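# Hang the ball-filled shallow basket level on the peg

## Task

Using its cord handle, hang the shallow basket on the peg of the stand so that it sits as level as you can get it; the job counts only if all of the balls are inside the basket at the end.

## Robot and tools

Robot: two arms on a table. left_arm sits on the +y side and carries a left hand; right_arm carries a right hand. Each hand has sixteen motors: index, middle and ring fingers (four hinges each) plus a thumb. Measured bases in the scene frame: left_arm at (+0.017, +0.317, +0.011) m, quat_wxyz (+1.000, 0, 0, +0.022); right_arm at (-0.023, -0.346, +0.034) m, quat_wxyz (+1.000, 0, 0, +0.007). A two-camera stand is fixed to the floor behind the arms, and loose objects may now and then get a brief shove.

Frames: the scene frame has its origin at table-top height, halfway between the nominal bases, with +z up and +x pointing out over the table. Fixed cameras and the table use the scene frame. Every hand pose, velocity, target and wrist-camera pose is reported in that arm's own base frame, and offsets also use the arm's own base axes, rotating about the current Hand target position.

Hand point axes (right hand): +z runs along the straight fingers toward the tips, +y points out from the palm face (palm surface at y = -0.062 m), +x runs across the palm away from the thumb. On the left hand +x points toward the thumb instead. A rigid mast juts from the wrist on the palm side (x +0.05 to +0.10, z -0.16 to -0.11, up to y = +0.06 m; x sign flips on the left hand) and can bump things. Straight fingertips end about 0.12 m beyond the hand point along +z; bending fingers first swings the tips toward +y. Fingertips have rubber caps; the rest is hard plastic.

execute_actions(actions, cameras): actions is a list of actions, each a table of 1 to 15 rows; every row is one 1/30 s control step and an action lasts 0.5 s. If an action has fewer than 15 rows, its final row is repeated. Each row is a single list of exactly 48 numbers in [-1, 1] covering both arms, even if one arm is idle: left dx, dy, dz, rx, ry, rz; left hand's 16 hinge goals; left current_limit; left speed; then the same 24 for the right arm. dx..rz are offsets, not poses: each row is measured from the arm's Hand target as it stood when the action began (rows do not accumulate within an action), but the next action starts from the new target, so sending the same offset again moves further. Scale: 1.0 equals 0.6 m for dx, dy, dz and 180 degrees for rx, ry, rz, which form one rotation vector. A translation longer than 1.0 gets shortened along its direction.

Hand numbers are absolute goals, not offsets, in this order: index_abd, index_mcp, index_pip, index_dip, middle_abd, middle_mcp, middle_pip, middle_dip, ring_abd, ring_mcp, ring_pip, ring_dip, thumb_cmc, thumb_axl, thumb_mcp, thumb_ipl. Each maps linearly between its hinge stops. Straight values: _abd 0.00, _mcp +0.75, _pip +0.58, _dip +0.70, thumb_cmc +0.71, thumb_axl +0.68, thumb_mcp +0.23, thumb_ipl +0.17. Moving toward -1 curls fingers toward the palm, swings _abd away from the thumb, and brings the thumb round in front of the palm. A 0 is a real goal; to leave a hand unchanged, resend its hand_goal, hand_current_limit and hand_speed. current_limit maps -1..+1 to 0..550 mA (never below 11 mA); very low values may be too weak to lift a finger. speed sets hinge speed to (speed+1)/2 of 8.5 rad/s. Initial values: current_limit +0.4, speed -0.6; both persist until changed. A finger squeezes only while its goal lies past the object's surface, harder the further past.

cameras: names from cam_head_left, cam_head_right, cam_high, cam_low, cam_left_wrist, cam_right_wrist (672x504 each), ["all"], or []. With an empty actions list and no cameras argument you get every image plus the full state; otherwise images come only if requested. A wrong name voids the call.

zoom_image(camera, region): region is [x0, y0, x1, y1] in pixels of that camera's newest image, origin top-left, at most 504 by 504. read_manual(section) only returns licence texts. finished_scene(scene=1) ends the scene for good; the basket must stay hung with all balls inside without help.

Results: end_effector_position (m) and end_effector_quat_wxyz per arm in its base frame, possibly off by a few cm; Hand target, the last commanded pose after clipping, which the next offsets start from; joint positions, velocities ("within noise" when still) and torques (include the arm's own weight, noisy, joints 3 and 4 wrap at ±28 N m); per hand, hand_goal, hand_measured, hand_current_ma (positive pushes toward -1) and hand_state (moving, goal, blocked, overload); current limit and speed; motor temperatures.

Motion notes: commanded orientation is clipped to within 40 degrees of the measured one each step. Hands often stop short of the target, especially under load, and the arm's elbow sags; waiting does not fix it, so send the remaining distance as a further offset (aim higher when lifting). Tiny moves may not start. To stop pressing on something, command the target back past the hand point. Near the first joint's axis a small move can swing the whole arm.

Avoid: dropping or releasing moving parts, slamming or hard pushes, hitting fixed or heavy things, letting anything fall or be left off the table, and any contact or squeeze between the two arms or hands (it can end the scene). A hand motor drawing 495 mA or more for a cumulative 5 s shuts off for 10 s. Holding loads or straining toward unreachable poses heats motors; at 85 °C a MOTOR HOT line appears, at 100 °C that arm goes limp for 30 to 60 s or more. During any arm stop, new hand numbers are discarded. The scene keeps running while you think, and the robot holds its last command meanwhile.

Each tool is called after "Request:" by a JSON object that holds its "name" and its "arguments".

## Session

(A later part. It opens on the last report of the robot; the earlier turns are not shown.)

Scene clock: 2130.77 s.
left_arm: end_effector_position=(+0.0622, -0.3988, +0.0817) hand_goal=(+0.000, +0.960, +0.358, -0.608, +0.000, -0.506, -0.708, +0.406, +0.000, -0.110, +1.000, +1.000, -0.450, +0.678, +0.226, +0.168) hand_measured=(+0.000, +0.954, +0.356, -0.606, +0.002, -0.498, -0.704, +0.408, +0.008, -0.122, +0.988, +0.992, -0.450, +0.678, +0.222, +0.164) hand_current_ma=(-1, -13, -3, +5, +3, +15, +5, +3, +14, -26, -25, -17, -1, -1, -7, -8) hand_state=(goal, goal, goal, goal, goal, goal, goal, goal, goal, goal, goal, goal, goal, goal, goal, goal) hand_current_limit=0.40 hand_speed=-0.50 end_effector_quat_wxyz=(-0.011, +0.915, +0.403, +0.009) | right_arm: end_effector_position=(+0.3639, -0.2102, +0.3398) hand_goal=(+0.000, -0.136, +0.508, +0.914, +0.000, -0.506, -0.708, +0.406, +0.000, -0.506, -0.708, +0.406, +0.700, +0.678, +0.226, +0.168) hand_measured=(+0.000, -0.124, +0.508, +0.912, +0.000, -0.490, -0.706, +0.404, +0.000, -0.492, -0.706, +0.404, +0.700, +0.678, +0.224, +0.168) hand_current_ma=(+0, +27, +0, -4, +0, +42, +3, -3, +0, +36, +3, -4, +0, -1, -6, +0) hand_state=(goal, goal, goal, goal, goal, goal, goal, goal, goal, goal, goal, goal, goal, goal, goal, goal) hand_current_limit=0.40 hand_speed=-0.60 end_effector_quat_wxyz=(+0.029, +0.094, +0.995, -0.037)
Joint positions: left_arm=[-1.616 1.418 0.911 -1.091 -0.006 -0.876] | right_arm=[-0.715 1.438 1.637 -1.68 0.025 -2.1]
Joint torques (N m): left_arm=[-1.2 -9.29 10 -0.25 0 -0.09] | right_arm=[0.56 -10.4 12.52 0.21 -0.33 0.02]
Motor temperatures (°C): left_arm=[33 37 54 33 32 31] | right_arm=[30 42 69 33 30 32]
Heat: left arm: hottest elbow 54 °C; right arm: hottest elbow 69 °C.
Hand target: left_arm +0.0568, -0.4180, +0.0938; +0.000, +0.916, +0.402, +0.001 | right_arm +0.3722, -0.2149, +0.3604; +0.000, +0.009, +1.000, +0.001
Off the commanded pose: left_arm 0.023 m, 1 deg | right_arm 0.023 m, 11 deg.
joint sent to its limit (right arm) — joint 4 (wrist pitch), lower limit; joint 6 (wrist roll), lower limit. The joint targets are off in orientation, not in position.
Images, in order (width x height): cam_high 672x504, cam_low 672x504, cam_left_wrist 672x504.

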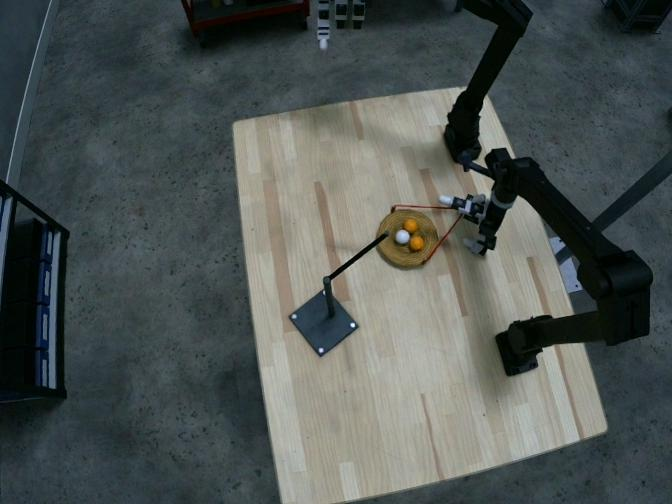

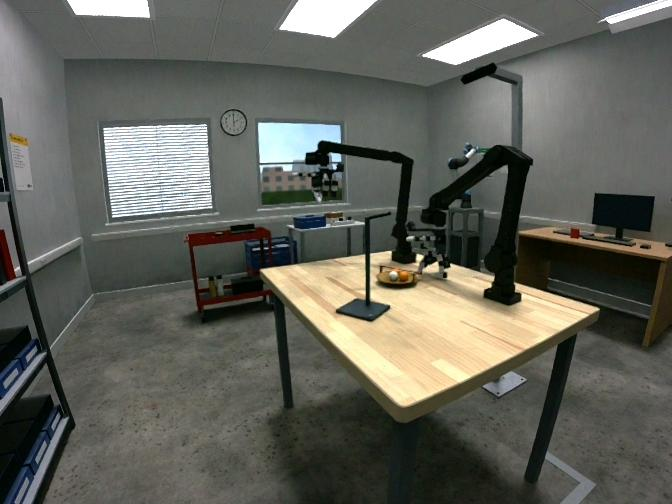

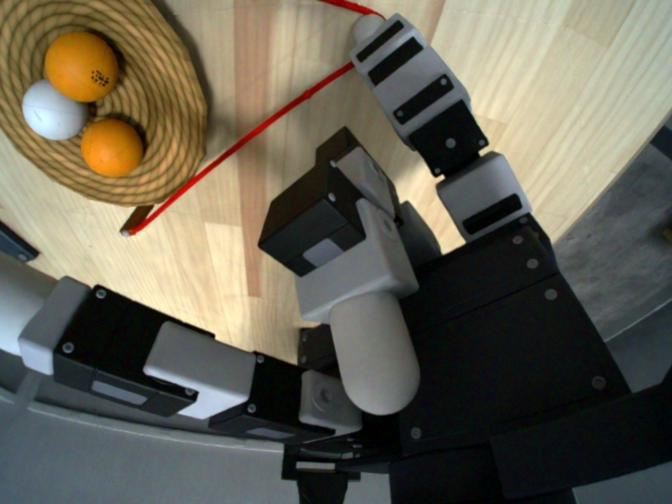

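Request:
{"name": "execute_actions", "arguments": {"actions": [[[0.0137,-0.0158,0,0,0,-0.0583,0,0.959,0.358,-0.609,0,-0.507,-0.708,0.406,0,-0.11,1,1,-0.45,0.677,0.226,0.168,0.4,-0.5,0,0,0,0,0,0,0,-0.137,0.508,0.913,0,-0.507,-0.708,0.406,0,-0.507,-0.708,0.406,0.7,0.678,0.226,0.168,0.4,-0.6]],[[0.0107,-0.0177,0,0,0,-0.0583,0,0.959,0.358,-0.609,0,-0.507,-0.708,0.406,0,-0.11,1,1,-0.45,0.677,0.226,0.168,0.4,-0.5,0,0,0,0,0,0,0,-0.137,0.508,0.913,0,-0.507,-0.708,0.406,0,-0.507,-0.708,0.406,0.7,0.678,0.226,0.168,0.4,-0.6]]], "cameras": ["cam_left_wrist","cam_high","cam_low"]}}

Request:
{"name": "zoom_image", "arguments": {"camera": "cam_low", "region": [400, 240, 460, 290]}}

Request:
{"name": "zoom_image", "arguments": {"camera": "cam_high", "region": [370, 180, 520, 290]}}

Scene clock: 2151.20 s.
left_arm: end_effector_position=(+0.0714, -0.4229, +0.0809) hand_goal=(+0.000, +0.960, +0.358, -0.608, +0.000, -0.506, -0.708, +0.406, +0.000, -0.110, +1.000, +1.000, -0.450, +0.678, +0.226, +0.168) hand_measured=(+0.000, +0.954, +0.356, -0.606, +0.002, -0.498, -0.704, +0.408, +0.022, -0.126, +0.996, +1.000, -0.450, +0.678, +0.222, +0.164) hand_current_ma=(-1, -13, -3, +5, +3, +15, +5, +3, +49, -44, -5, +0, -1, -1, -7, -8) hand_state=(goal, goal, goal, goal, goal, goal, goal, goal, blocked, goal, goal, goal, goal, goal, goal, goal) hand_current_limit=0.40 hand_speed=-0.50 end_effector_quat_wxyz=(-0.013, +0.972, +0.236, +0.007) | right_arm: end_effector_position=(+0.3639, -0.2102, +0.3398) hand_goal=(+0.000, -0.136, +0.508, +0.914, +0.000, -0.506, -0.708, +0.406, +0.000, -0.506, -0.708, +0.406, +0.700, +0.678, +0.226, +0.168) hand_measured=(+0.000, -0.124, +0.508, +0.912, +0.000, -0.490, -0.706, +0.404, +0.000, -0.492, -0.706, +0.404, +0.700, +0.678, +0.224, +0.168) hand_current_ma=(+0, +27, +0, -4, +0, +42, +3, -3, +0, +36, +3, -4, +0, -1, -6, +0) hand_state=(goal, goal, goal, goal, goal, goal, goal, goal, goal, goal, goal, goal, goal, goal, goal, goal) hand_current_limit=0.40 hand_speed=-0.60 end_effector_quat_wxyz=(+0.029, +0.094, +0.995, -0.037)
Joint positions: left_arm=[-1.54 1.418 0.911 -1.093 -0.009 -0.445] | right_arm=[-0.715 1.438 1.637 -1.68 0.025 -2.1]
Joint torques (N m): left_arm=[-0.03 -10.7 9.01 -0.01 0.11 0.18] | right_arm=[0.91 -10.52 12.55 0.28 -0.31 0.01]
Motor temperatures (°C): left_arm=[33 36 57 33 32 31] | right_arm=[30 42 69 33 30 32]
Heat: left arm: hottest elbow 57 °C; right arm: hottest elbow 69 °C.
Hand target: left_arm +0.0715, -0.4380, +0.0938; +0.000, +0.974, +0.229, +0.001 | right_arm +0.3722, -0.2149, +0.3604; +0.000, +0.009, +1.000, +0.001
Off the commanded pose: left_arm 0.020 m, 2 deg | right_arm 0.023 m, 11 deg.
joint sent to its limit (right arm) — joint 4 (wrist pitch), lower limit; joint 6 (wrist roll), lower limit. The joint targets are off in orientation, not in position.
Images, in order (width x height): cam_high 672x504, cam_low 672x504, cam_left_wrist 672x504.

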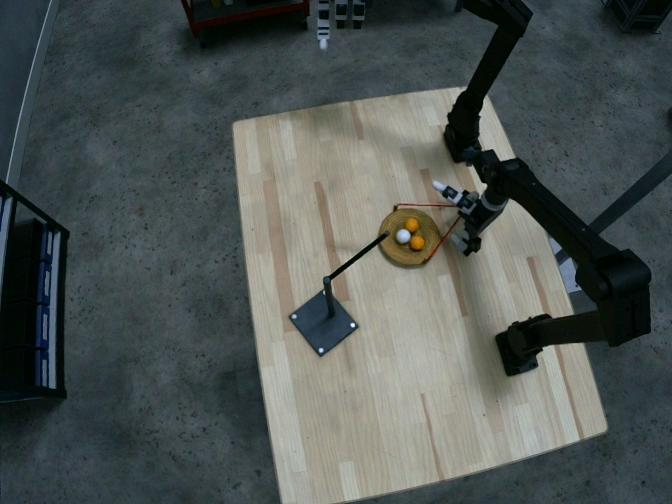

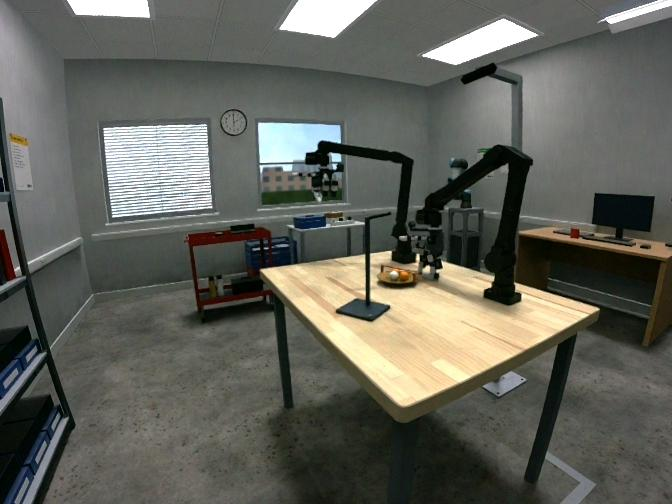

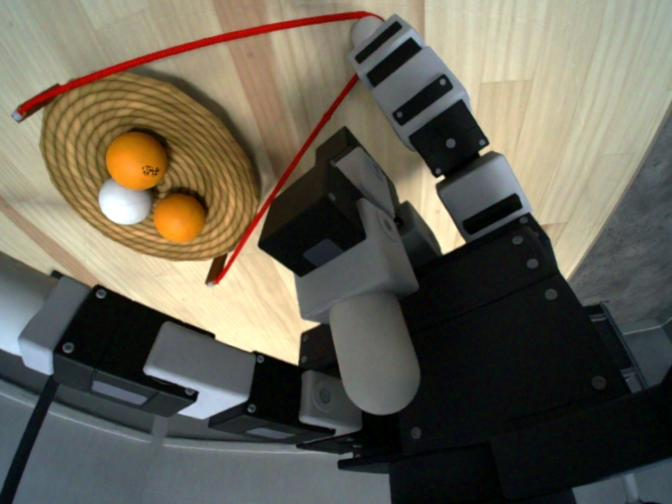

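Scaled by 8.400 from the camera's 672x504 image, which has a finer 960x720 frame.

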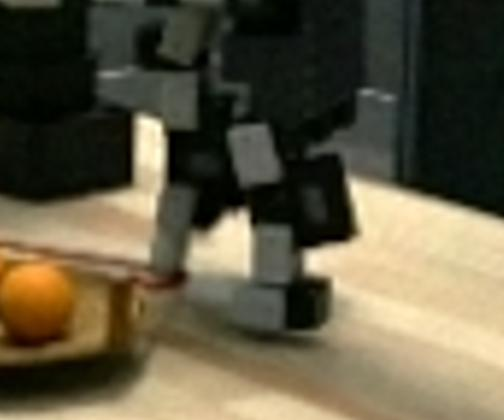

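Scaled by 3.360 from the camera's 672x504 image, which has a finer 960x720 frame.

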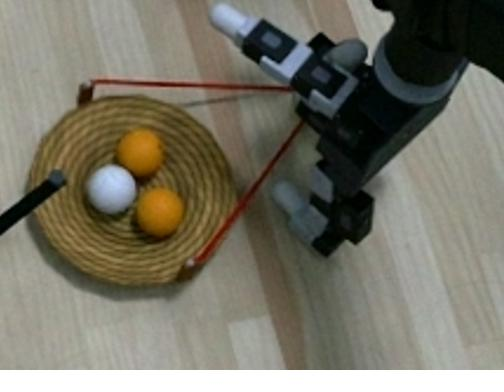

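Request:
{"name": "execute_actions", "arguments": {"actions": [[[0,0,0.004,0,0,0,0,0.548,0.796,-0.609,0,-0.507,-0.708,0.406,0,-0.11,1,1,-0.45,0.677,0.226,0.168,0.4,-0.5,0,0,0,0,0,0,0,-0.137,0.508,0.913,0,-0.507,-0.708,0.406,0,-0.507,-0.708,0.406,0.7,0.678,0.226,0.168,0.4,-0.6]]], "cameras": ["cam_left_wrist","cam_high","cam_low"]}}

Request:
{"name": "zoom_image", "arguments": {"camera": "cam_low", "region": [400, 240, 460, 290]}}

Request:
{"name": "zoom_image", "arguments": {"camera": "cam_high", "region": [370, 180, 520, 290]}}

Scene clock: 2173.67 s.
left_arm: end_effector_position=(+0.0712, -0.4226, +0.0808) hand_goal=(+0.000, +0.548, +0.796, -0.608, +0.000, -0.506, -0.708, +0.406, +0.000, -0.110, +1.000, +1.000, -0.450, +0.678, +0.226, +0.168) hand_measured=(+0.000, +0.554, +0.794, -0.606, +0.002, -0.498, -0.704, +0.408, +0.022, -0.128, +0.992, +0.998, -0.450, +0.678, +0.222, +0.164) hand_current_ma=(-1, +10, -3, +5, +3, +15, +5, +3, +49, -46, -15, -2, -1, -1, -7, -8) hand_state=(goal, goal, goal, goal, goal, goal, goal, goal, blocked, goal, goal, goal, goal, goal, goal, goal) hand_current_limit=0.40 hand_speed=-0.50 end_effector_quat_wxyz=(-0.014, +0.972, +0.235, +0.008) | right_arm: end_effector_position=(+0.3639, -0.2102, +0.3398) hand_goal=(+0.000, -0.136, +0.508, +0.914, +0.000, -0.506, -0.708, +0.406, +0.000, -0.506, -0.708, +0.406, +0.700, +0.678, +0.226, +0.168) hand_measured=(+0.000, -0.124, +0.508, +0.912, +0.000, -0.490, -0.706, +0.404, +0.000, -0.492, -0.706, +0.404, +0.700, +0.678, +0.224, +0.168) hand_current_ma=(+0, +27, +0, -4, +0, +42, +3, -3, +0, +36, +3, -4, +0, -1, -6, +0) hand_state=(goal, goal, goal, goal, goal, goal, goal, goal, goal, goal, goal, goal, goal, goal, goal, goal) hand_current_limit=0.40 hand_speed=-0.60 end_effector_quat_wxyz=(+0.029, +0.094, +0.995, -0.037)
Joint positions: left_arm=[-1.54 1.418 0.911 -1.095 -0.009 -0.443] | right_arm=[-0.715 1.438 1.637 -1.68 0.025 -2.1]
Joint torques (N m): left_arm=[0.03 -10.7 9.31 -0.27 0.13 0.16] | right_arm=[0.85 -10.7 12.49 0.24 -0.33 0.01]
Motor temperatures (°C): left_arm=[33 36 57 33 32 31] | right_arm=[30 42 69 33 30 32]
Heat: left arm: hottest elbow 57 °C; right arm: hottest elbow 69 °C.
Hand target: left_arm +0.0714, -0.4380, +0.0962; +0.000, +0.974, +0.229, +0.001 | right_arm +0.3722, -0.2149, +0.3604; +0.000, +0.009, +1.000, +0.001
Off the commanded pose: left_arm 0.022 m, 2 deg | right_arm 0.023 m, 11 deg.
joint sent to its limit (right arm) — joint 4 (wrist pitch), lower limit; joint 6 (wrist roll), lower limit. The joint targets are off in orientation, not in position.
Images, in order (width x height): cam_high 672x504, cam_low 672x504, cam_left_wrist 672x504.

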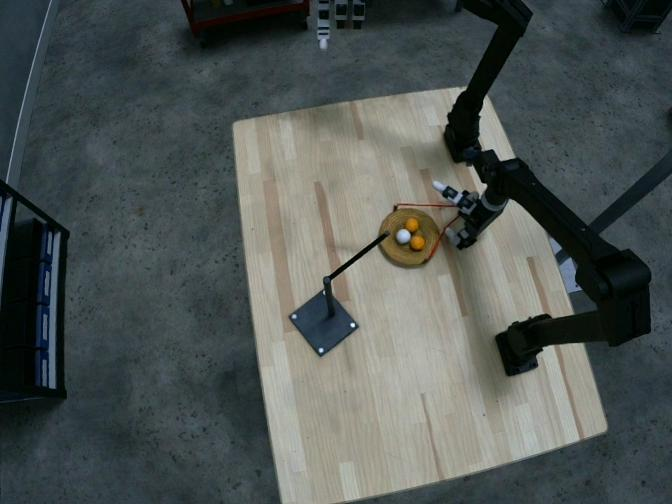

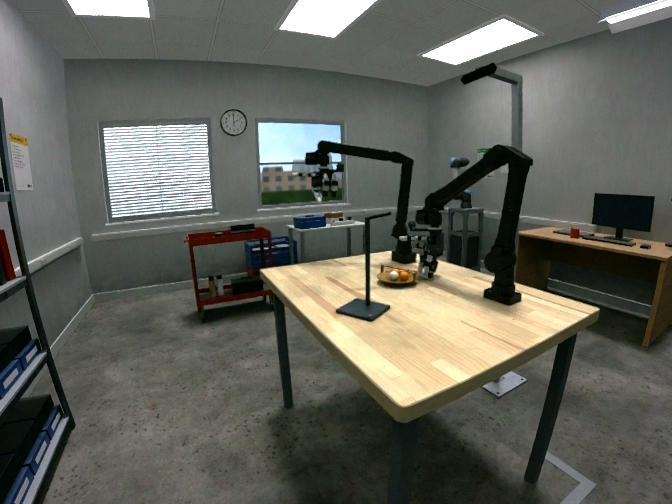

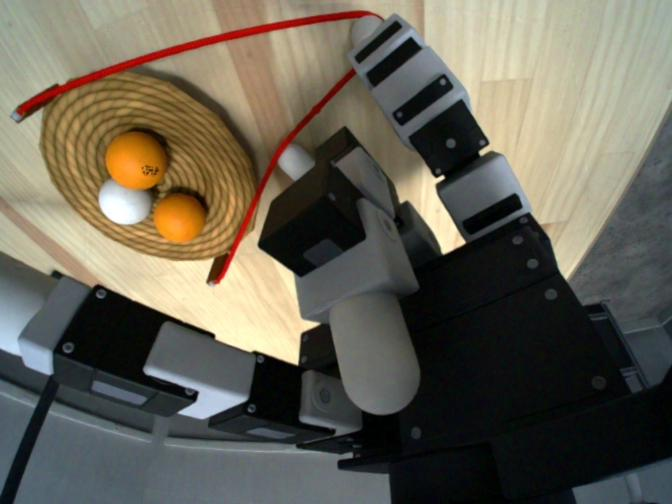

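Scaled by 8.400 from the camera's 672x504 image, which has a finer 960x720 frame.

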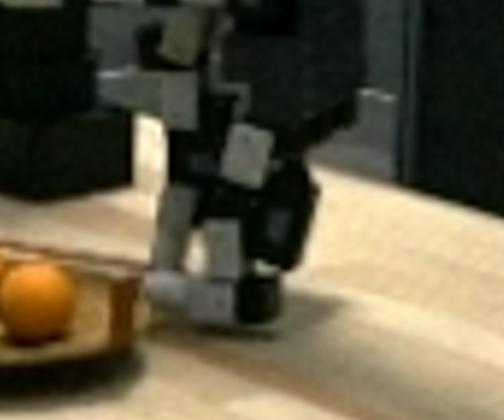

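Scaled by 3.360 from the camera's 672x504 image, which has a finer 960x720 frame.

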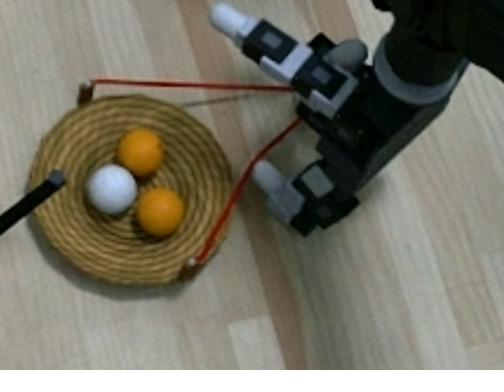

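Request:
{"name": "zoom_image", "arguments": {"camera": "cam_left_wrist", "region": [190, 40, 420, 300]}}

Request:
{"name": "zoom_image", "arguments": {"camera": "cam_low", "region": [410, 262, 440, 287]}}

Scaled by 1.938 from the camera's 672x504 image, which has a finer 960x720 frame.

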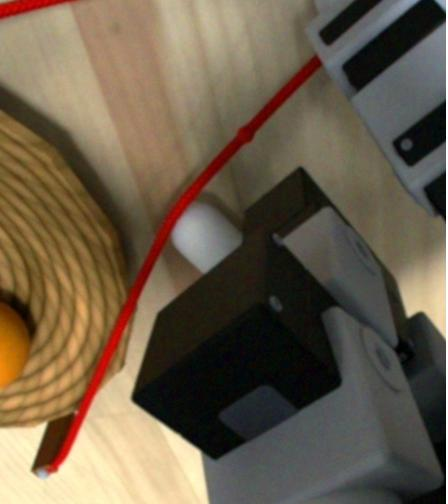

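Scaled by 16.800 from the camera's 672x504 image, which has a finer 960x720 frame.

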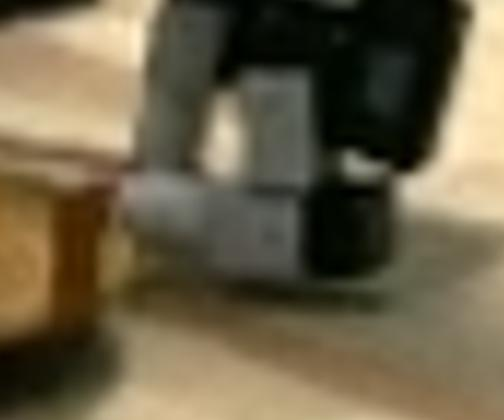

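Request:
{"name": "execute_actions", "arguments": {"actions": [[[0,0,-0.01,0,0,0,0,0.753,0.577,-0.609,0,-0.507,-0.708,0.406,0,-0.11,1,1,-0.45,0.677,0.226,0.168,0.4,-0.5,0,0,0,0,0,0,0,-0.137,0.508,0.913,0,-0.507,-0.708,0.406,0,-0.507,-0.708,0.406,0.7,0.678,0.226,0.168,0.4,-0.6]]], "cameras": ["cam_left_wrist","cam_low"]}}

Request:
{"name": "zoom_image", "arguments": {"camera": "cam_low", "region": [400, 250, 450, 290]}}

Scene clock: 2196.80 s.
left_arm: end_effector_position=(+0.0712, -0.4226, +0.0808) hand_goal=(+0.000, +0.754, +0.578, -0.608, +0.000, -0.506, -0.708, +0.406, +0.000, -0.110, +1.000, +1.000, -0.450, +0.678, +0.226, +0.168) hand_measured=(+0.000, +0.750, +0.580, -0.606, +0.002, -0.498, -0.704, +0.408, +0.022, -0.128, +0.992, +0.998, -0.450, +0.678, +0.222, +0.164) hand_current_ma=(-1, -9, +4, +5, +3, +15, +5, +3, +49, -46, -15, -2, -1, -1, -7, -8) hand_state=(goal, goal, goal, goal, goal, goal, goal, goal, blocked, goal, goal, goal, goal, goal, goal, goal) hand_current_limit=0.40 hand_speed=-0.50 end_effector_quat_wxyz=(-0.014, +0.972, +0.235, +0.008) | right_arm: end_effector_position=(+0.3639, -0.2102, +0.3398) hand_goal=(+0.000, -0.136, +0.508, +0.914, +0.000, -0.506, -0.708, +0.406, +0.000, -0.506, -0.708, +0.406, +0.700, +0.678, +0.226, +0.168) hand_measured=(+0.000, -0.124, +0.508, +0.912, +0.000, -0.490, -0.706, +0.404, +0.000, -0.492, -0.706, +0.404, +0.700, +0.678, +0.224, +0.168) hand_current_ma=(+0, +27, +0, -4, +0, +42, +3, -3, +0, +36, +3, -4, +0, -1, -6, +0) hand_state=(goal, goal, goal, goal, goal, goal, goal, goal, goal, goal, goal, goal, goal, goal, goal, goal) hand_current_limit=0.40 hand_speed=-0.60 end_effector_quat_wxyz=(+0.029, +0.094, +0.995, -0.037)
Joint positions: left_arm=[-1.54 1.418 0.911 -1.095 -0.009 -0.443] | right_arm=[-0.715 1.438 1.637 -1.68 0.025 -2.1]
Joint torques (N m): left_arm=[0.09 -10.11 8.58 0.39 0.16 0.16] | right_arm=[0.67 -10.52 12.45 0.24 -0.32 0.01]
Motor temperatures (°C): left_arm=[33 36 57 33 32 31] | right_arm=[30 42 69 33 30 32]
Heat: left arm: hottest elbow 57 °C; right arm: hottest elbow 69 °C.
Hand target: left_arm +0.0714, -0.4380, +0.0902; +0.000, +0.974, +0.229, +0.001 | right_arm +0.3722, -0.2149, +0.3604; +0.000, +0.009, +1.000, +0.001
Off the commanded pose: left_arm 0.018 m, 2 deg | right_arm 0.023 m, 11 deg.
joint sent to its limit (right arm) — joint 4 (wrist pitch), lower limit; joint 6 (wrist roll), lower limit. The joint targets are off in orientation, not in position.
Images, in order (width x height): cam_low 672x504, cam_left_wrist 672x504.

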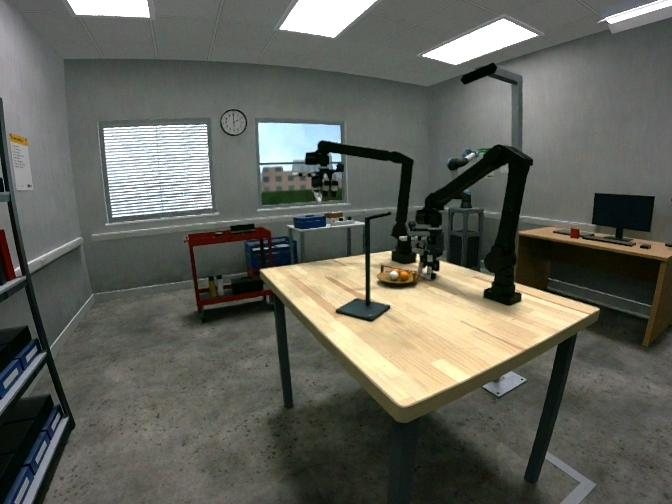

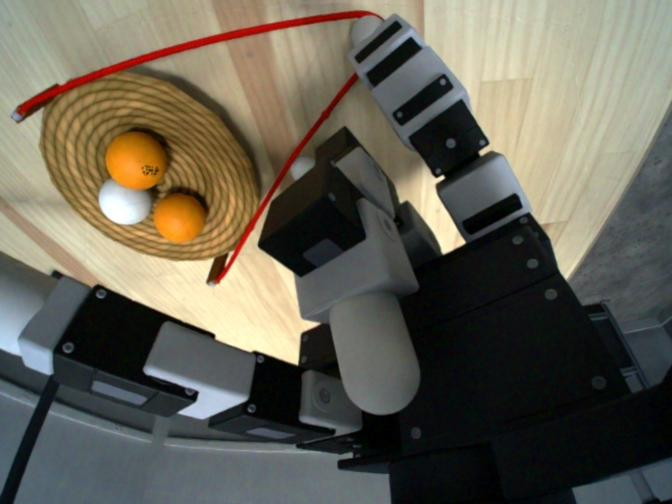

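Scaled by 10.080 from the camera's 672x504 image, which has a finer 960x720 frame.

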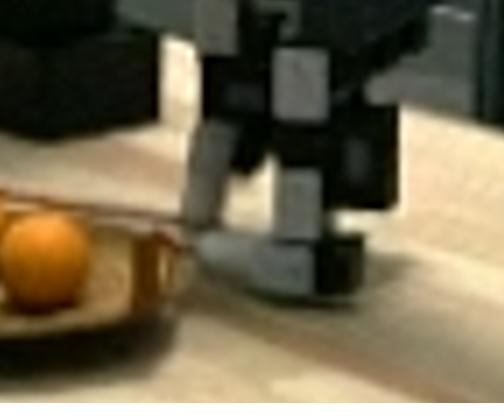

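Request:
{"name": "execute_actions", "arguments": {"actions": [[[0,0,-0.012,0,0,0,0,0.753,0.577,-0.609,0,-0.507,-0.708,0.406,0,-0.11,1,1,-0.45,0.677,0.226,0.168,0.4,-0.5,0,0,0,0,0,0,0,-0.137,0.508,0.913,0,-0.507,-0.708,0.406,0,-0.507,-0.708,0.406,0.7,0.678,0.226,0.168,0.4,-0.6]]], "cameras": ["cam_left_wrist","cam_low"]}}

Request:
{"name": "zoom_image", "arguments": {"camera": "cam_low", "region": [400, 250, 450, 290]}}

Scene clock: 2205.97 s.
left_arm: end_effector_position=(+0.0709, -0.4255, +0.0814) hand_goal=(+0.000, +0.754, +0.578, -0.608, +0.000, -0.506, -0.708, +0.406, +0.000, -0.110, +1.000, +1.000, -0.450, +0.678, +0.226, +0.168) hand_measured=(+0.000, +0.750, +0.580, -0.606, +0.002, -0.498, -0.704, +0.408, +0.022, -0.124, +0.994, +0.998, -0.450, +0.678, +0.222, +0.164) hand_current_ma=(-1, -9, +4, +5, +3, +15, +5, +3, +49, -32, -10, -2, -1, -1, -7, -8) hand_state=(goal, goal, goal, goal, goal, goal, goal, goal, blocked, goal, goal, goal, goal, goal, goal, goal) hand_current_limit=0.40 hand_speed=-0.50 end_effector_quat_wxyz=(-0.009, +0.972, +0.233, +0.006) | right_arm: end_effector_position=(+0.3639, -0.2102, +0.3398) hand_goal=(+0.000, -0.136, +0.508, +0.914, +0.000, -0.506, -0.708, +0.406, +0.000, -0.506, -0.708, +0.406, +0.700, +0.678, +0.226, +0.168) hand_measured=(+0.000, -0.124, +0.508, +0.912, +0.000, -0.490, -0.706, +0.404, +0.000, -0.492, -0.706, +0.404, +0.700, +0.678, +0.224, +0.168) hand_current_ma=(+0, +27, +0, -4, +0, +42, +3, -3, +0, +36, +3, -4, +0, -1, -6, +0) hand_state=(goal, goal, goal, goal, goal, goal, goal, goal, goal, goal, goal, goal, goal, goal, goal, goal) hand_current_limit=0.40 hand_speed=-0.60 end_effector_quat_wxyz=(+0.029, +0.094, +0.995, -0.037)
Joint positions: left_arm=[-1.54 1.418 0.911 -1.084 -0.008 -0.44] | right_arm=[-0.715 1.438 1.637 -1.68 0.025 -2.1]
Joint torques (N m): left_arm=[-0.03 -9.29 7.8 0.87 0.12 0.13] | right_arm=[0.91 -10.58 12.59 0.25 -0.32 0.01]
Motor temperatures (°C): left_arm=[33 36 57 33 32 31] | right_arm=[30 42 69 33 30 32]
Heat: left arm: hottest elbow 57 °C; right arm: hottest elbow 69 °C.
Hand target: left_arm +0.0714, -0.4380, +0.0830; +0.000, +0.974, +0.228, +0.001 | right_arm +0.3722, -0.2149, +0.3604; +0.000, +0.009, +1.000, +0.001
Off the commanded pose: left_arm 0.013 m, 1 deg | right_arm 0.023 m, 11 deg.
joint sent to its limit (right arm) — joint 4 (wrist pitch), lower limit; joint 6 (wrist roll), lower limit. The joint targets are off in orientation, not in position.
Images, in order (width x height): cam_low 672x504, cam_left_wrist 672x504.

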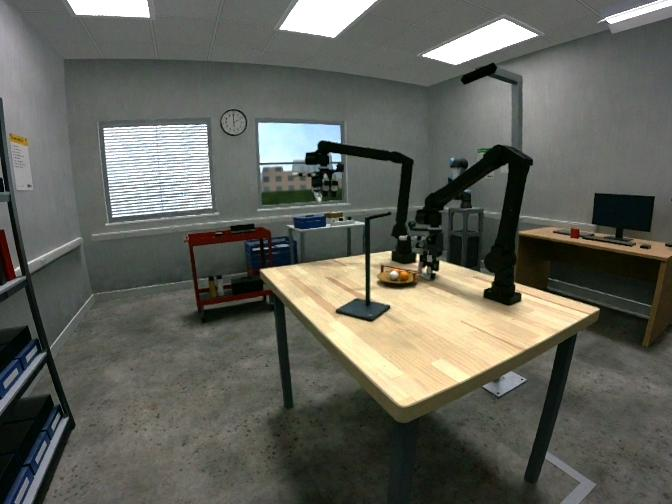

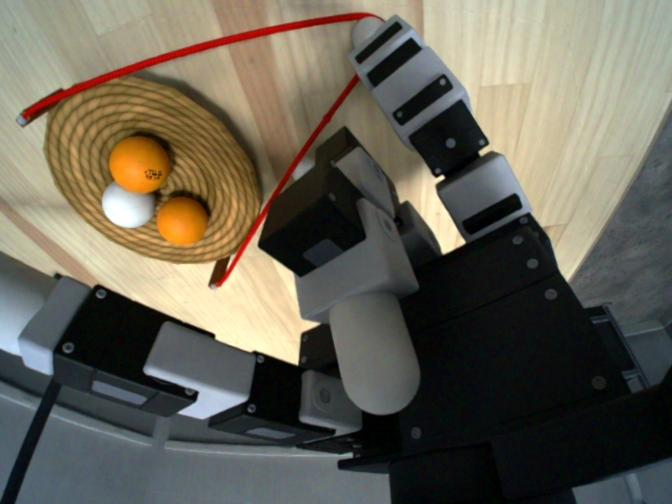

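Scaled by 10.080 from the camera's 672x504 image, which has a finer 960x720 frame.

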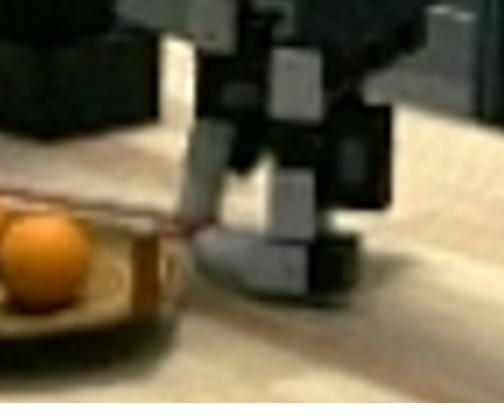

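Request:
{"name": "execute_actions", "arguments": {"actions": [[[0,0,0,0,0,0,0,0.548,0.796,-0.609,0,-0.507,-0.708,0.406,0,-0.11,1,1,-0.45,0.677,0.226,0.168,0.4,-0.5,0,0,0,0,0,0,0,-0.137,0.508,0.913,0,-0.507,-0.708,0.406,0,-0.507,-0.708,0.406,0.7,0.678,0.226,0.168,0.4,-0.6]],[[0,0,0,0,0,0,0,0.411,0.942,-0.609,0,-0.507,-0.708,0.406,0,-0.11,1,1,-0.45,0.677,0.226,0.168,0.4,-0.5,0,0,0,0,0,0,0,-0.137,0.508,0.913,0,-0.507,-0.708,0.406,0,-0.507,-0.708,0.406,0.7,0.678,0.226,0.168,0.4,-0.6]]], "cameras": ["cam_left_wrist","cam_low"]}}

Request:
{"name": "zoom_image", "arguments": {"camera": "cam_low", "region": [400, 250, 450, 290]}}

Request:
{"name": "zoom_image", "arguments": {"camera": "cam_left_wrist", "region": [190, 40, 420, 300]}}

Scene clock: 2235.37 s.
left_arm: end_effector_position=(+0.0709, -0.4255, +0.0814) hand_goal=(+0.000, +0.412, +0.942, -0.608, +0.000, -0.506, -0.708, +0.406, +0.000, -0.110, +1.000, +1.000, -0.450, +0.678, +0.226, +0.168) hand_measured=(+0.000, +0.422, +0.940, -0.606, +0.002, -0.498, -0.704, +0.408, +0.022, -0.124, +0.994, +0.998, -0.450, +0.678, +0.222, +0.164) hand_current_ma=(-1, +24, -2, +5, +3, +15, +5, +3, +49, -32, -10, -2, -1, -1, -7, -8) hand_state=(goal, goal, goal, goal, goal, goal, goal, goal, blocked, goal, goal, goal, goal, goal, goal, goal) hand_current_limit=0.40 hand_speed=-0.50 end_effector_quat_wxyz=(-0.009, +0.972, +0.233, +0.006) | right_arm: end_effector_position=(+0.3639, -0.2102, +0.3398) hand_goal=(+0.000, -0.136, +0.508, +0.914, +0.000, -0.506, -0.708, +0.406, +0.000, -0.506, -0.708, +0.406, +0.700, +0.678, +0.226, +0.168) hand_measured=(+0.000, -0.124, +0.508, +0.912, +0.000, -0.490, -0.706, +0.404, +0.000, -0.492, -0.706, +0.404, +0.700, +0.678, +0.224, +0.168) hand_current_ma=(+0, +27, +0, -4, +0, +42, +3, -3, +0, +36, +3, -4, +0, -1, -6, +0) hand_state=(goal, goal, goal, goal, goal, goal, goal, goal, goal, goal, goal, goal, goal, goal, goal, goal) hand_current_limit=0.40 hand_speed=-0.60 end_effector_quat_wxyz=(+0.029, +0.094, +0.995, -0.037)
Joint positions: left_arm=[-1.54 1.418 0.911 -1.084 -0.008 -0.44] | right_arm=[-0.715 1.438 1.637 -1.68 0.025 -2.1]
Joint torques (N m): left_arm=[0.03 -9.23 7.8 0.99 0.1 0.13] | right_arm=[0.97 -10.64 12.48 0.16 -0.31 0]
Motor temperatures (°C): left_arm=[33 36 56 33 32 31] | right_arm=[30 42 69 33 30 32]
Heat: left arm: hottest elbow 56 °C; right arm: hottest elbow 69 °C.
Hand target: left_arm +0.0714, -0.4380, +0.0830; +0.000, +0.974, +0.228, +0.001 | right_arm +0.3722, -0.2149, +0.3604; +0.000, +0.009, +1.000, +0.001
Off the commanded pose: left_arm 0.013 m, 1 deg | right_arm 0.023 m, 11 deg.
joint sent to its limit (right arm) — joint 4 (wrist pitch), lower limit; joint 6 (wrist roll), lower limit. The joint targets are off in orientation, not in position.
Images, in order (width x height): cam_low 672x504, cam_left_wrist 672x504.

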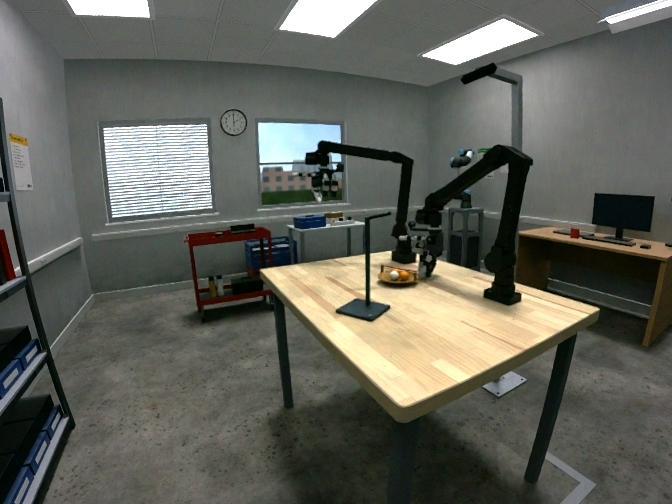

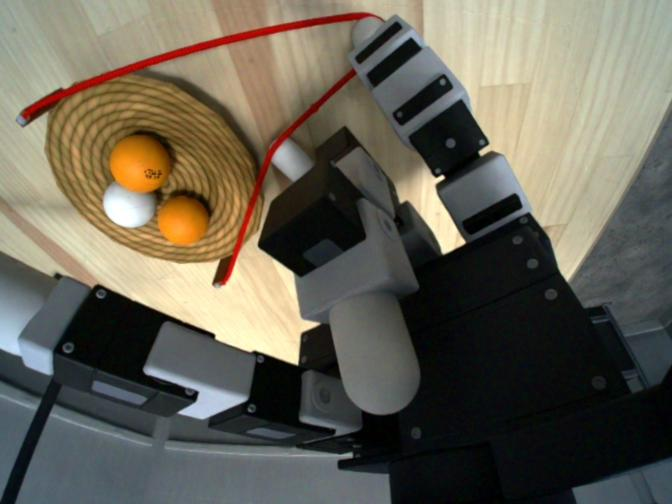

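Scaled by 10.080 from the camera's 672x504 image, which has a finer 960x720 frame.

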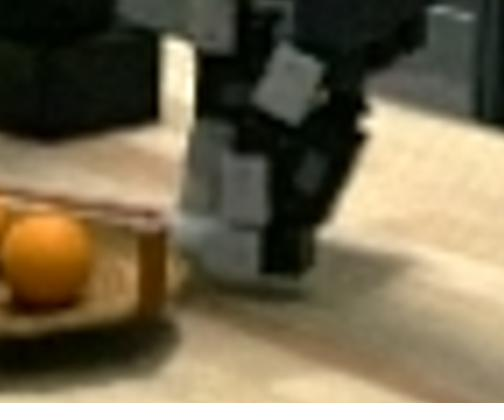

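Scaled by 1.938 from the camera's 672x504 image, which has a finer 960x720 frame.

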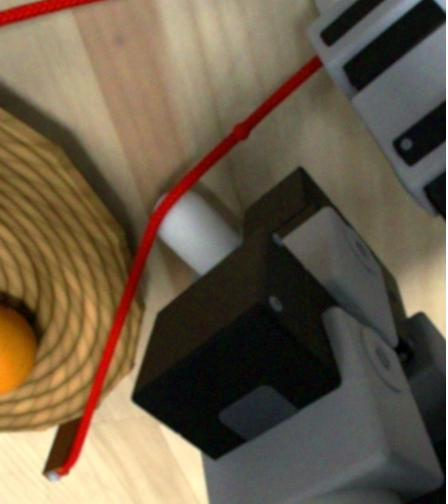

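Request:
{"name": "execute_actions", "arguments": {"actions": [[[0.007,-0.0183,0,0,0,-0.0556,0,0.411,0.942,-0.609,0,-0.507,-0.708,0.406,0,-0.11,1,1,-0.45,0.677,0.226,0.168,0.4,-0.5,0,0,0,0,0,0,0,-0.137,0.508,0.913,0,-0.507,-0.708,0.406,0,-0.507,-0.708,0.406,0.7,0.678,0.226,0.168,0.4,-0.6]]], "cameras": ["cam_left_wrist","cam_low","cam_high"]}}

Request:
{"name": "zoom_image", "arguments": {"camera": "cam_low", "region": [400, 250, 450, 290]}}

Request:
{"name": "zoom_image", "arguments": {"camera": "cam_left_wrist", "region": [190, 40, 420, 300]}}

Request:
{"name": "zoom_image", "arguments": {"camera": "cam_high", "region": [370, 180, 520, 290]}}

Scene clock: 2249.53 s.
left_arm: end_effector_position=(+0.0748, -0.4352, +0.0806) hand_goal=(+0.000, +0.412, +0.942, -0.608, +0.000, -0.506, -0.708, +0.406, +0.000, -0.110, +1.000, +1.000, -0.450, +0.678, +0.226, +0.168) hand_measured=(+0.000, +0.420, +0.940, -0.606, +0.002, -0.498, -0.704, +0.408, +0.014, -0.126, +0.992, +0.998, -0.450, +0.678, +0.222, +0.164) hand_current_ma=(-1, +16, -2, +5, +3, +15, +5, +3, +26, -41, -15, -3, -1, -1, -7, -8) hand_state=(goal, goal, goal, goal, goal, goal, goal, goal, goal, goal, goal, goal, goal, goal, goal, goal) hand_current_limit=0.40 hand_speed=-0.50 end_effector_quat_wxyz=(-0.007, +0.989, +0.150, +0.004) | right_arm: end_effector_position=(+0.3639, -0.2102, +0.3398) hand_goal=(+0.000, -0.136, +0.508, +0.914, +0.000, -0.506, -0.708, +0.406, +0.000, -0.506, -0.708, +0.406, +0.700, +0.678, +0.226, +0.168) hand_measured=(+0.000, -0.124, +0.508, +0.912, +0.000, -0.490, -0.706, +0.404, +0.000, -0.492, -0.706, +0.404, +0.700, +0.678, +0.224, +0.168) hand_current_ma=(+0, +27, +0, -4, +0, +42, +3, -3, +0, +36, +3, -4, +0, -1, -6, +0) hand_state=(goal, goal, goal, goal, goal, goal, goal, goal, goal, goal, goal, goal, goal, goal, goal, goal) hand_current_limit=0.40 hand_speed=-0.60 end_effector_quat_wxyz=(+0.029, +0.094, +0.995, -0.037)
Joint positions: left_arm=[-1.496 1.42 0.911 -1.077 -0.008 -0.226] | right_arm=[-0.715 1.438 1.637 -1.68 0.025 -2.1]
Joint torques (N m): left_arm=[-0.03 -8.82 8.43 0.7 0.12 0.19] | right_arm=[0.67 -10.7 12.46 0.28 -0.32 0]
Motor temperatures (°C): left_arm=[33 36 56 33 32 31] | right_arm=[30 42 69 33 30 32]
Heat: left arm: hottest elbow 56 °C; right arm: hottest elbow 69 °C.
Hand target: left_arm +0.0756, -0.4490, +0.0831; +0.000, +0.990, +0.143, +0.001 | right_arm +0.3722, -0.2149, +0.3604; +0.000, +0.009, +1.000, +0.001
Off the commanded pose: left_arm 0.014 m, 1 deg | right_arm 0.023 m, 11 deg.
joint sent to its limit (right arm) — joint 4 (wrist pitch), lower limit; joint 6 (wrist roll), lower limit. The joint targets are off in orientation, not in position.
Images, in order (width x height): cam_high 672x504, cam_low 672x504, cam_left_wrist 672x504.

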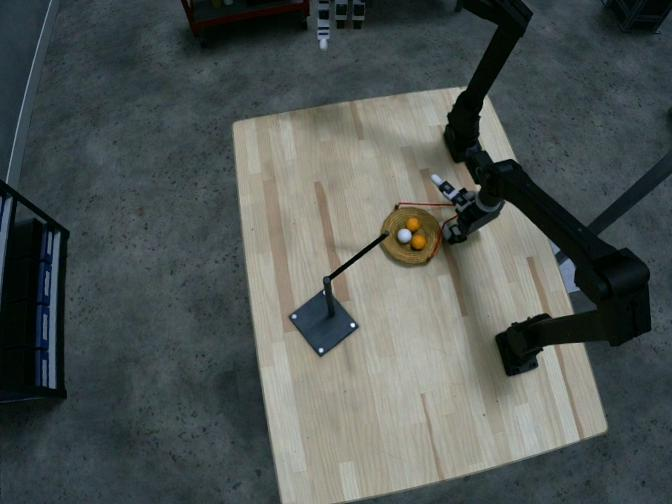

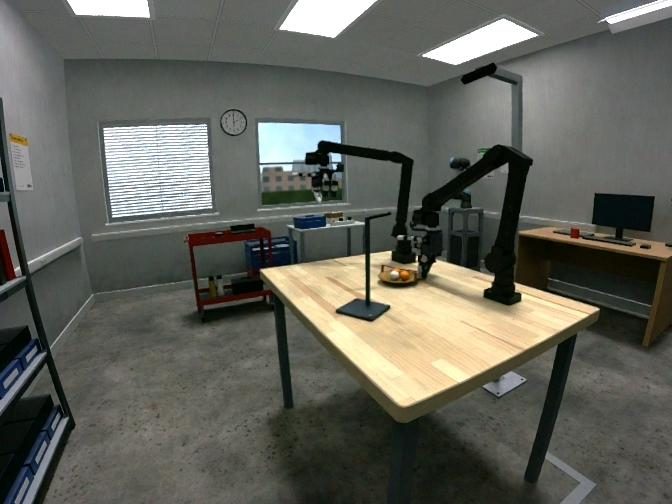

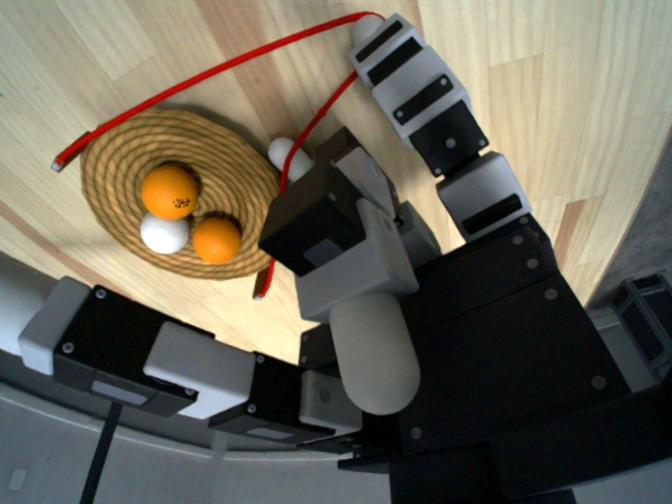

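Scaled by 10.080 from the camera's 672x504 image, which has a finer 960x720 frame.

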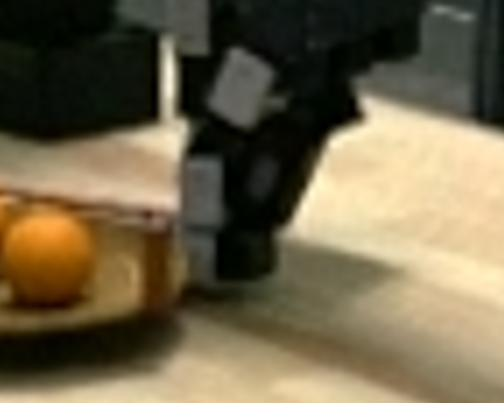

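Scaled by 1.938 from the camera's 672x504 image, which has a finer 960x720 frame.

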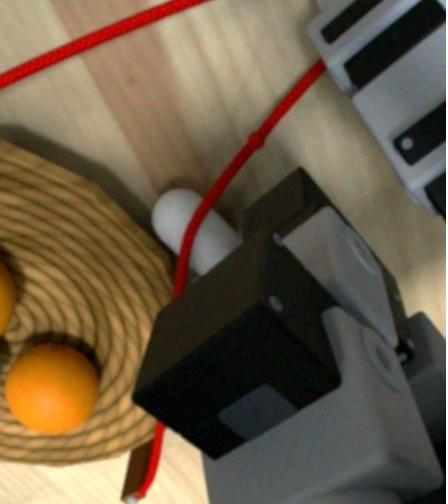

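Scaled by 3.360 from the camera's 672x504 image, which has a finer 960x720 frame.

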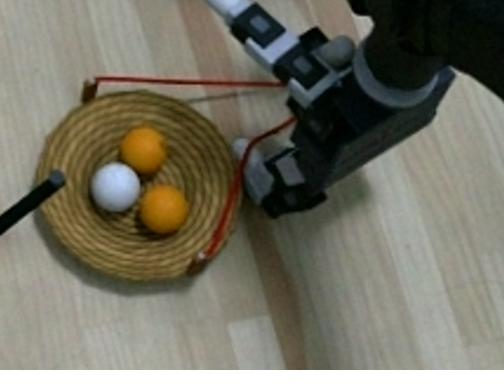

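Request:
{"name": "execute_actions", "arguments": {"actions": [[[0.014,0.008,0,0,0,0,0,0.411,0.942,-1,0,-0.507,-0.708,0.406,0,-0.11,1,1,-0.45,0.677,0.226,0.168,0.4,-0.5,0,0,0,0,0,0,0,-0.137,0.508,0.913,0,-0.507,-0.708,0.406,0,-0.507,-0.708,0.406,0.7,0.678,0.226,0.168,0.4,-0.6]],[[0,0,0,0,0,0,0,0.411,0.723,-1,0,-0.507,-0.708,0.406,0,-0.11,1,1,-0.45,0.677,0.226,0.168,0.4,-0.5,0,0,0,0,0,0,0,-0.137,0.508,0.913,0,-0.507,-0.708,0.406,0,-0.507,-0.708,0.406,0.7,0.678,0.226,0.168,0.4,-0.6]]], "cameras": ["cam_left_wrist","cam_low","cam_high"]}}

Request:
{"name": "zoom_image", "arguments": {"camera": "cam_low", "region": [400, 250, 450, 290]}}

Request:
{"name": "zoom_image", "arguments": {"camera": "cam_left_wrist", "region": [190, 40, 420, 300]}}

Request:
{"name": "zoom_image", "arguments": {"camera": "cam_high", "region": [370, 180, 520, 290]}}

Scene clock: 2341.20 s.
left_arm: end_effector_position=(+0.0802, -0.4353, +0.0804) hand_goal=(+0.000, +0.412, +0.724, -1.000, +0.000, -0.506, -0.708, +0.406, +0.000, -0.110, +1.000, +1.000, -0.450, +0.678, +0.226, +0.168) hand_measured=(-0.002, +0.420, +0.734, -0.996, +0.002, -0.498, -0.704, +0.408, +0.004, -0.126, +0.992, +0.998, -0.450, +0.678, +0.222, +0.164) hand_current_ma=(-3, +18, +20, +5, +3, +15, +5, +3, +4, -42, -15, -4, -1, -1, -7, -8) hand_state=(goal, goal, goal, goal, goal, goal, goal, goal, goal, goal, goal, goal, goal, goal, goal, goal) hand_current_limit=0.40 hand_speed=-0.50 end_effector_quat_wxyz=(-0.007, +0.989, +0.144, +0.002) | right_arm: end_effector_position=(+0.3639, -0.2102, +0.3398) hand_goal=(+0.000, -0.136, +0.508, +0.914, +0.000, -0.506, -0.708, +0.406, +0.000, -0.506, -0.708, +0.406, +0.700, +0.678, +0.226, +0.168) hand_measured=(+0.000, -0.124, +0.508, +0.912, +0.000, -0.490, -0.706, +0.404, +0.000, -0.492, -0.706, +0.404, +0.700, +0.678, +0.224, +0.168) hand_current_ma=(+0, +27, +0, -4, +0, +42, +3, -3, +0, +36, +3, -4, +0, -1, -6, +0) hand_state=(goal, goal, goal, goal, goal, goal, goal, goal, goal, goal, goal, goal, goal, goal, goal, goal) hand_current_limit=0.40 hand_speed=-0.60 end_effector_quat_wxyz=(+0.029, +0.094, +0.995, -0.037)
Joint positions: left_arm=[-1.476 1.42 0.911 -1.077 -0.002 -0.195] | right_arm=[-0.715 1.438 1.637 -1.68 0.025 -2.1]
Joint torques (N m): left_arm=[0.32 -9.52 7.65 0.64 -0.04 0.11] | right_arm=[0.91 -10.4 12.53 0.25 -0.32 0]
Motor temperatures (°C): left_arm=[33 37 56 33 32 31] | right_arm=[30 42 70 33 30 32]
Heat: left arm: hottest elbow 56 °C; right arm: hottest elbow 70 °C.
Hand target: left_arm +0.0842, -0.4442, +0.0831; +0.000, +0.990, +0.143, +0.001 | right_arm +0.3722, -0.2149, +0.3604; +0.000, +0.009, +1.000, +0.001
Off the commanded pose: left_arm 0.010 m, 1 deg | right_arm 0.023 m, 11 deg.
joint sent to its limit (right arm) — joint 4 (wrist pitch), lower limit; joint 6 (wrist roll), lower limit. The joint targets are off in orientation, not in position.
Images, in order (width x height): cam_high 672x504, cam_low 672x504, cam_left_wrist 672x504.

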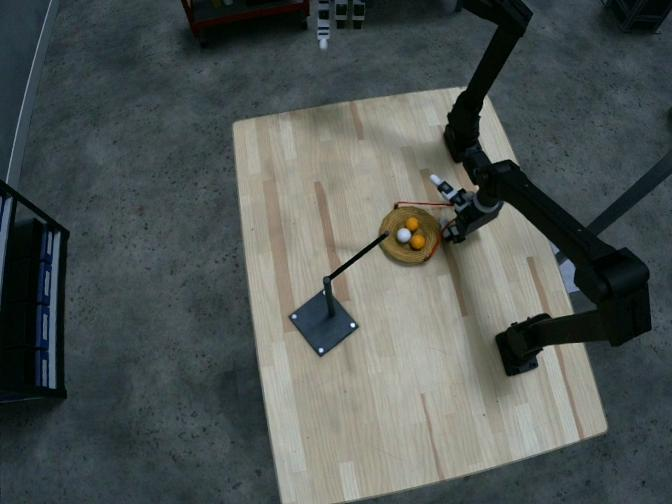

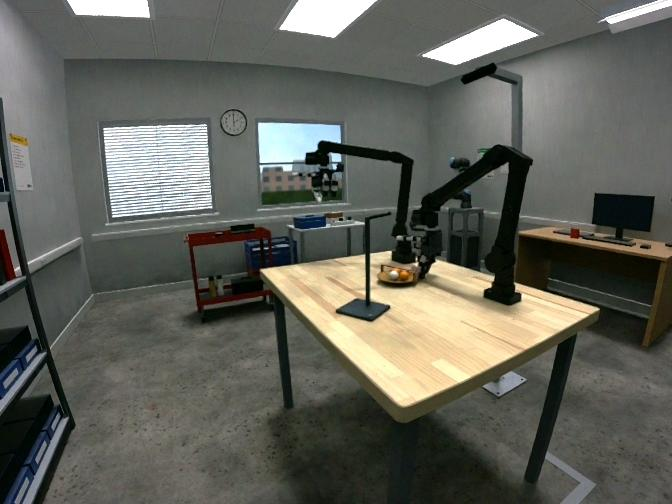

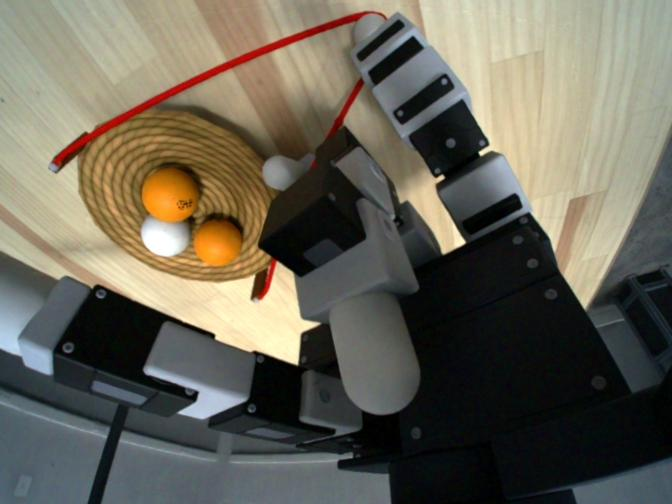

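Scaled by 10.080 from the camera's 672x504 image, which has a finer 960x720 frame.

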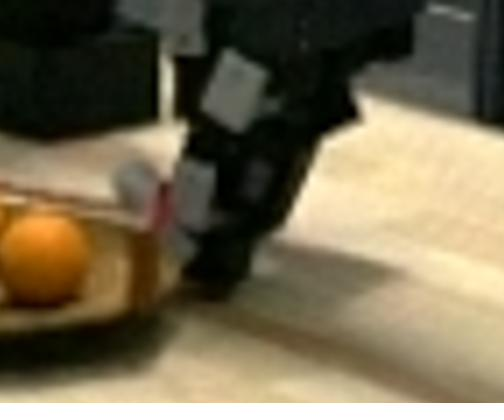

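Scaled by 1.938 from the camera's 672x504 image, which has a finer 960x720 frame.

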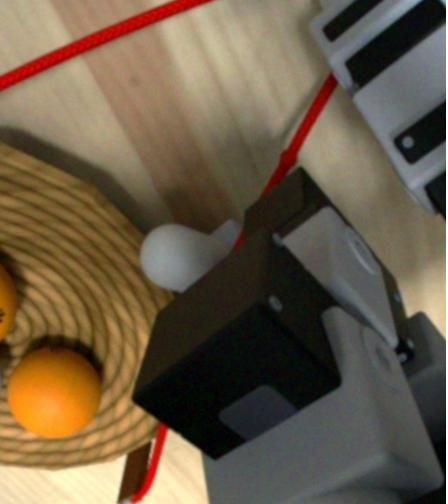

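Scaled by 3.360 from the camera's 672x504 image, which has a finer 960x720 frame.

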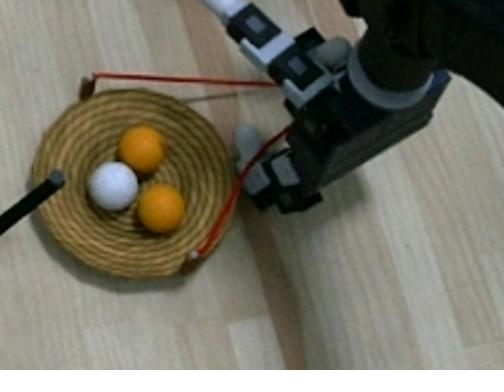

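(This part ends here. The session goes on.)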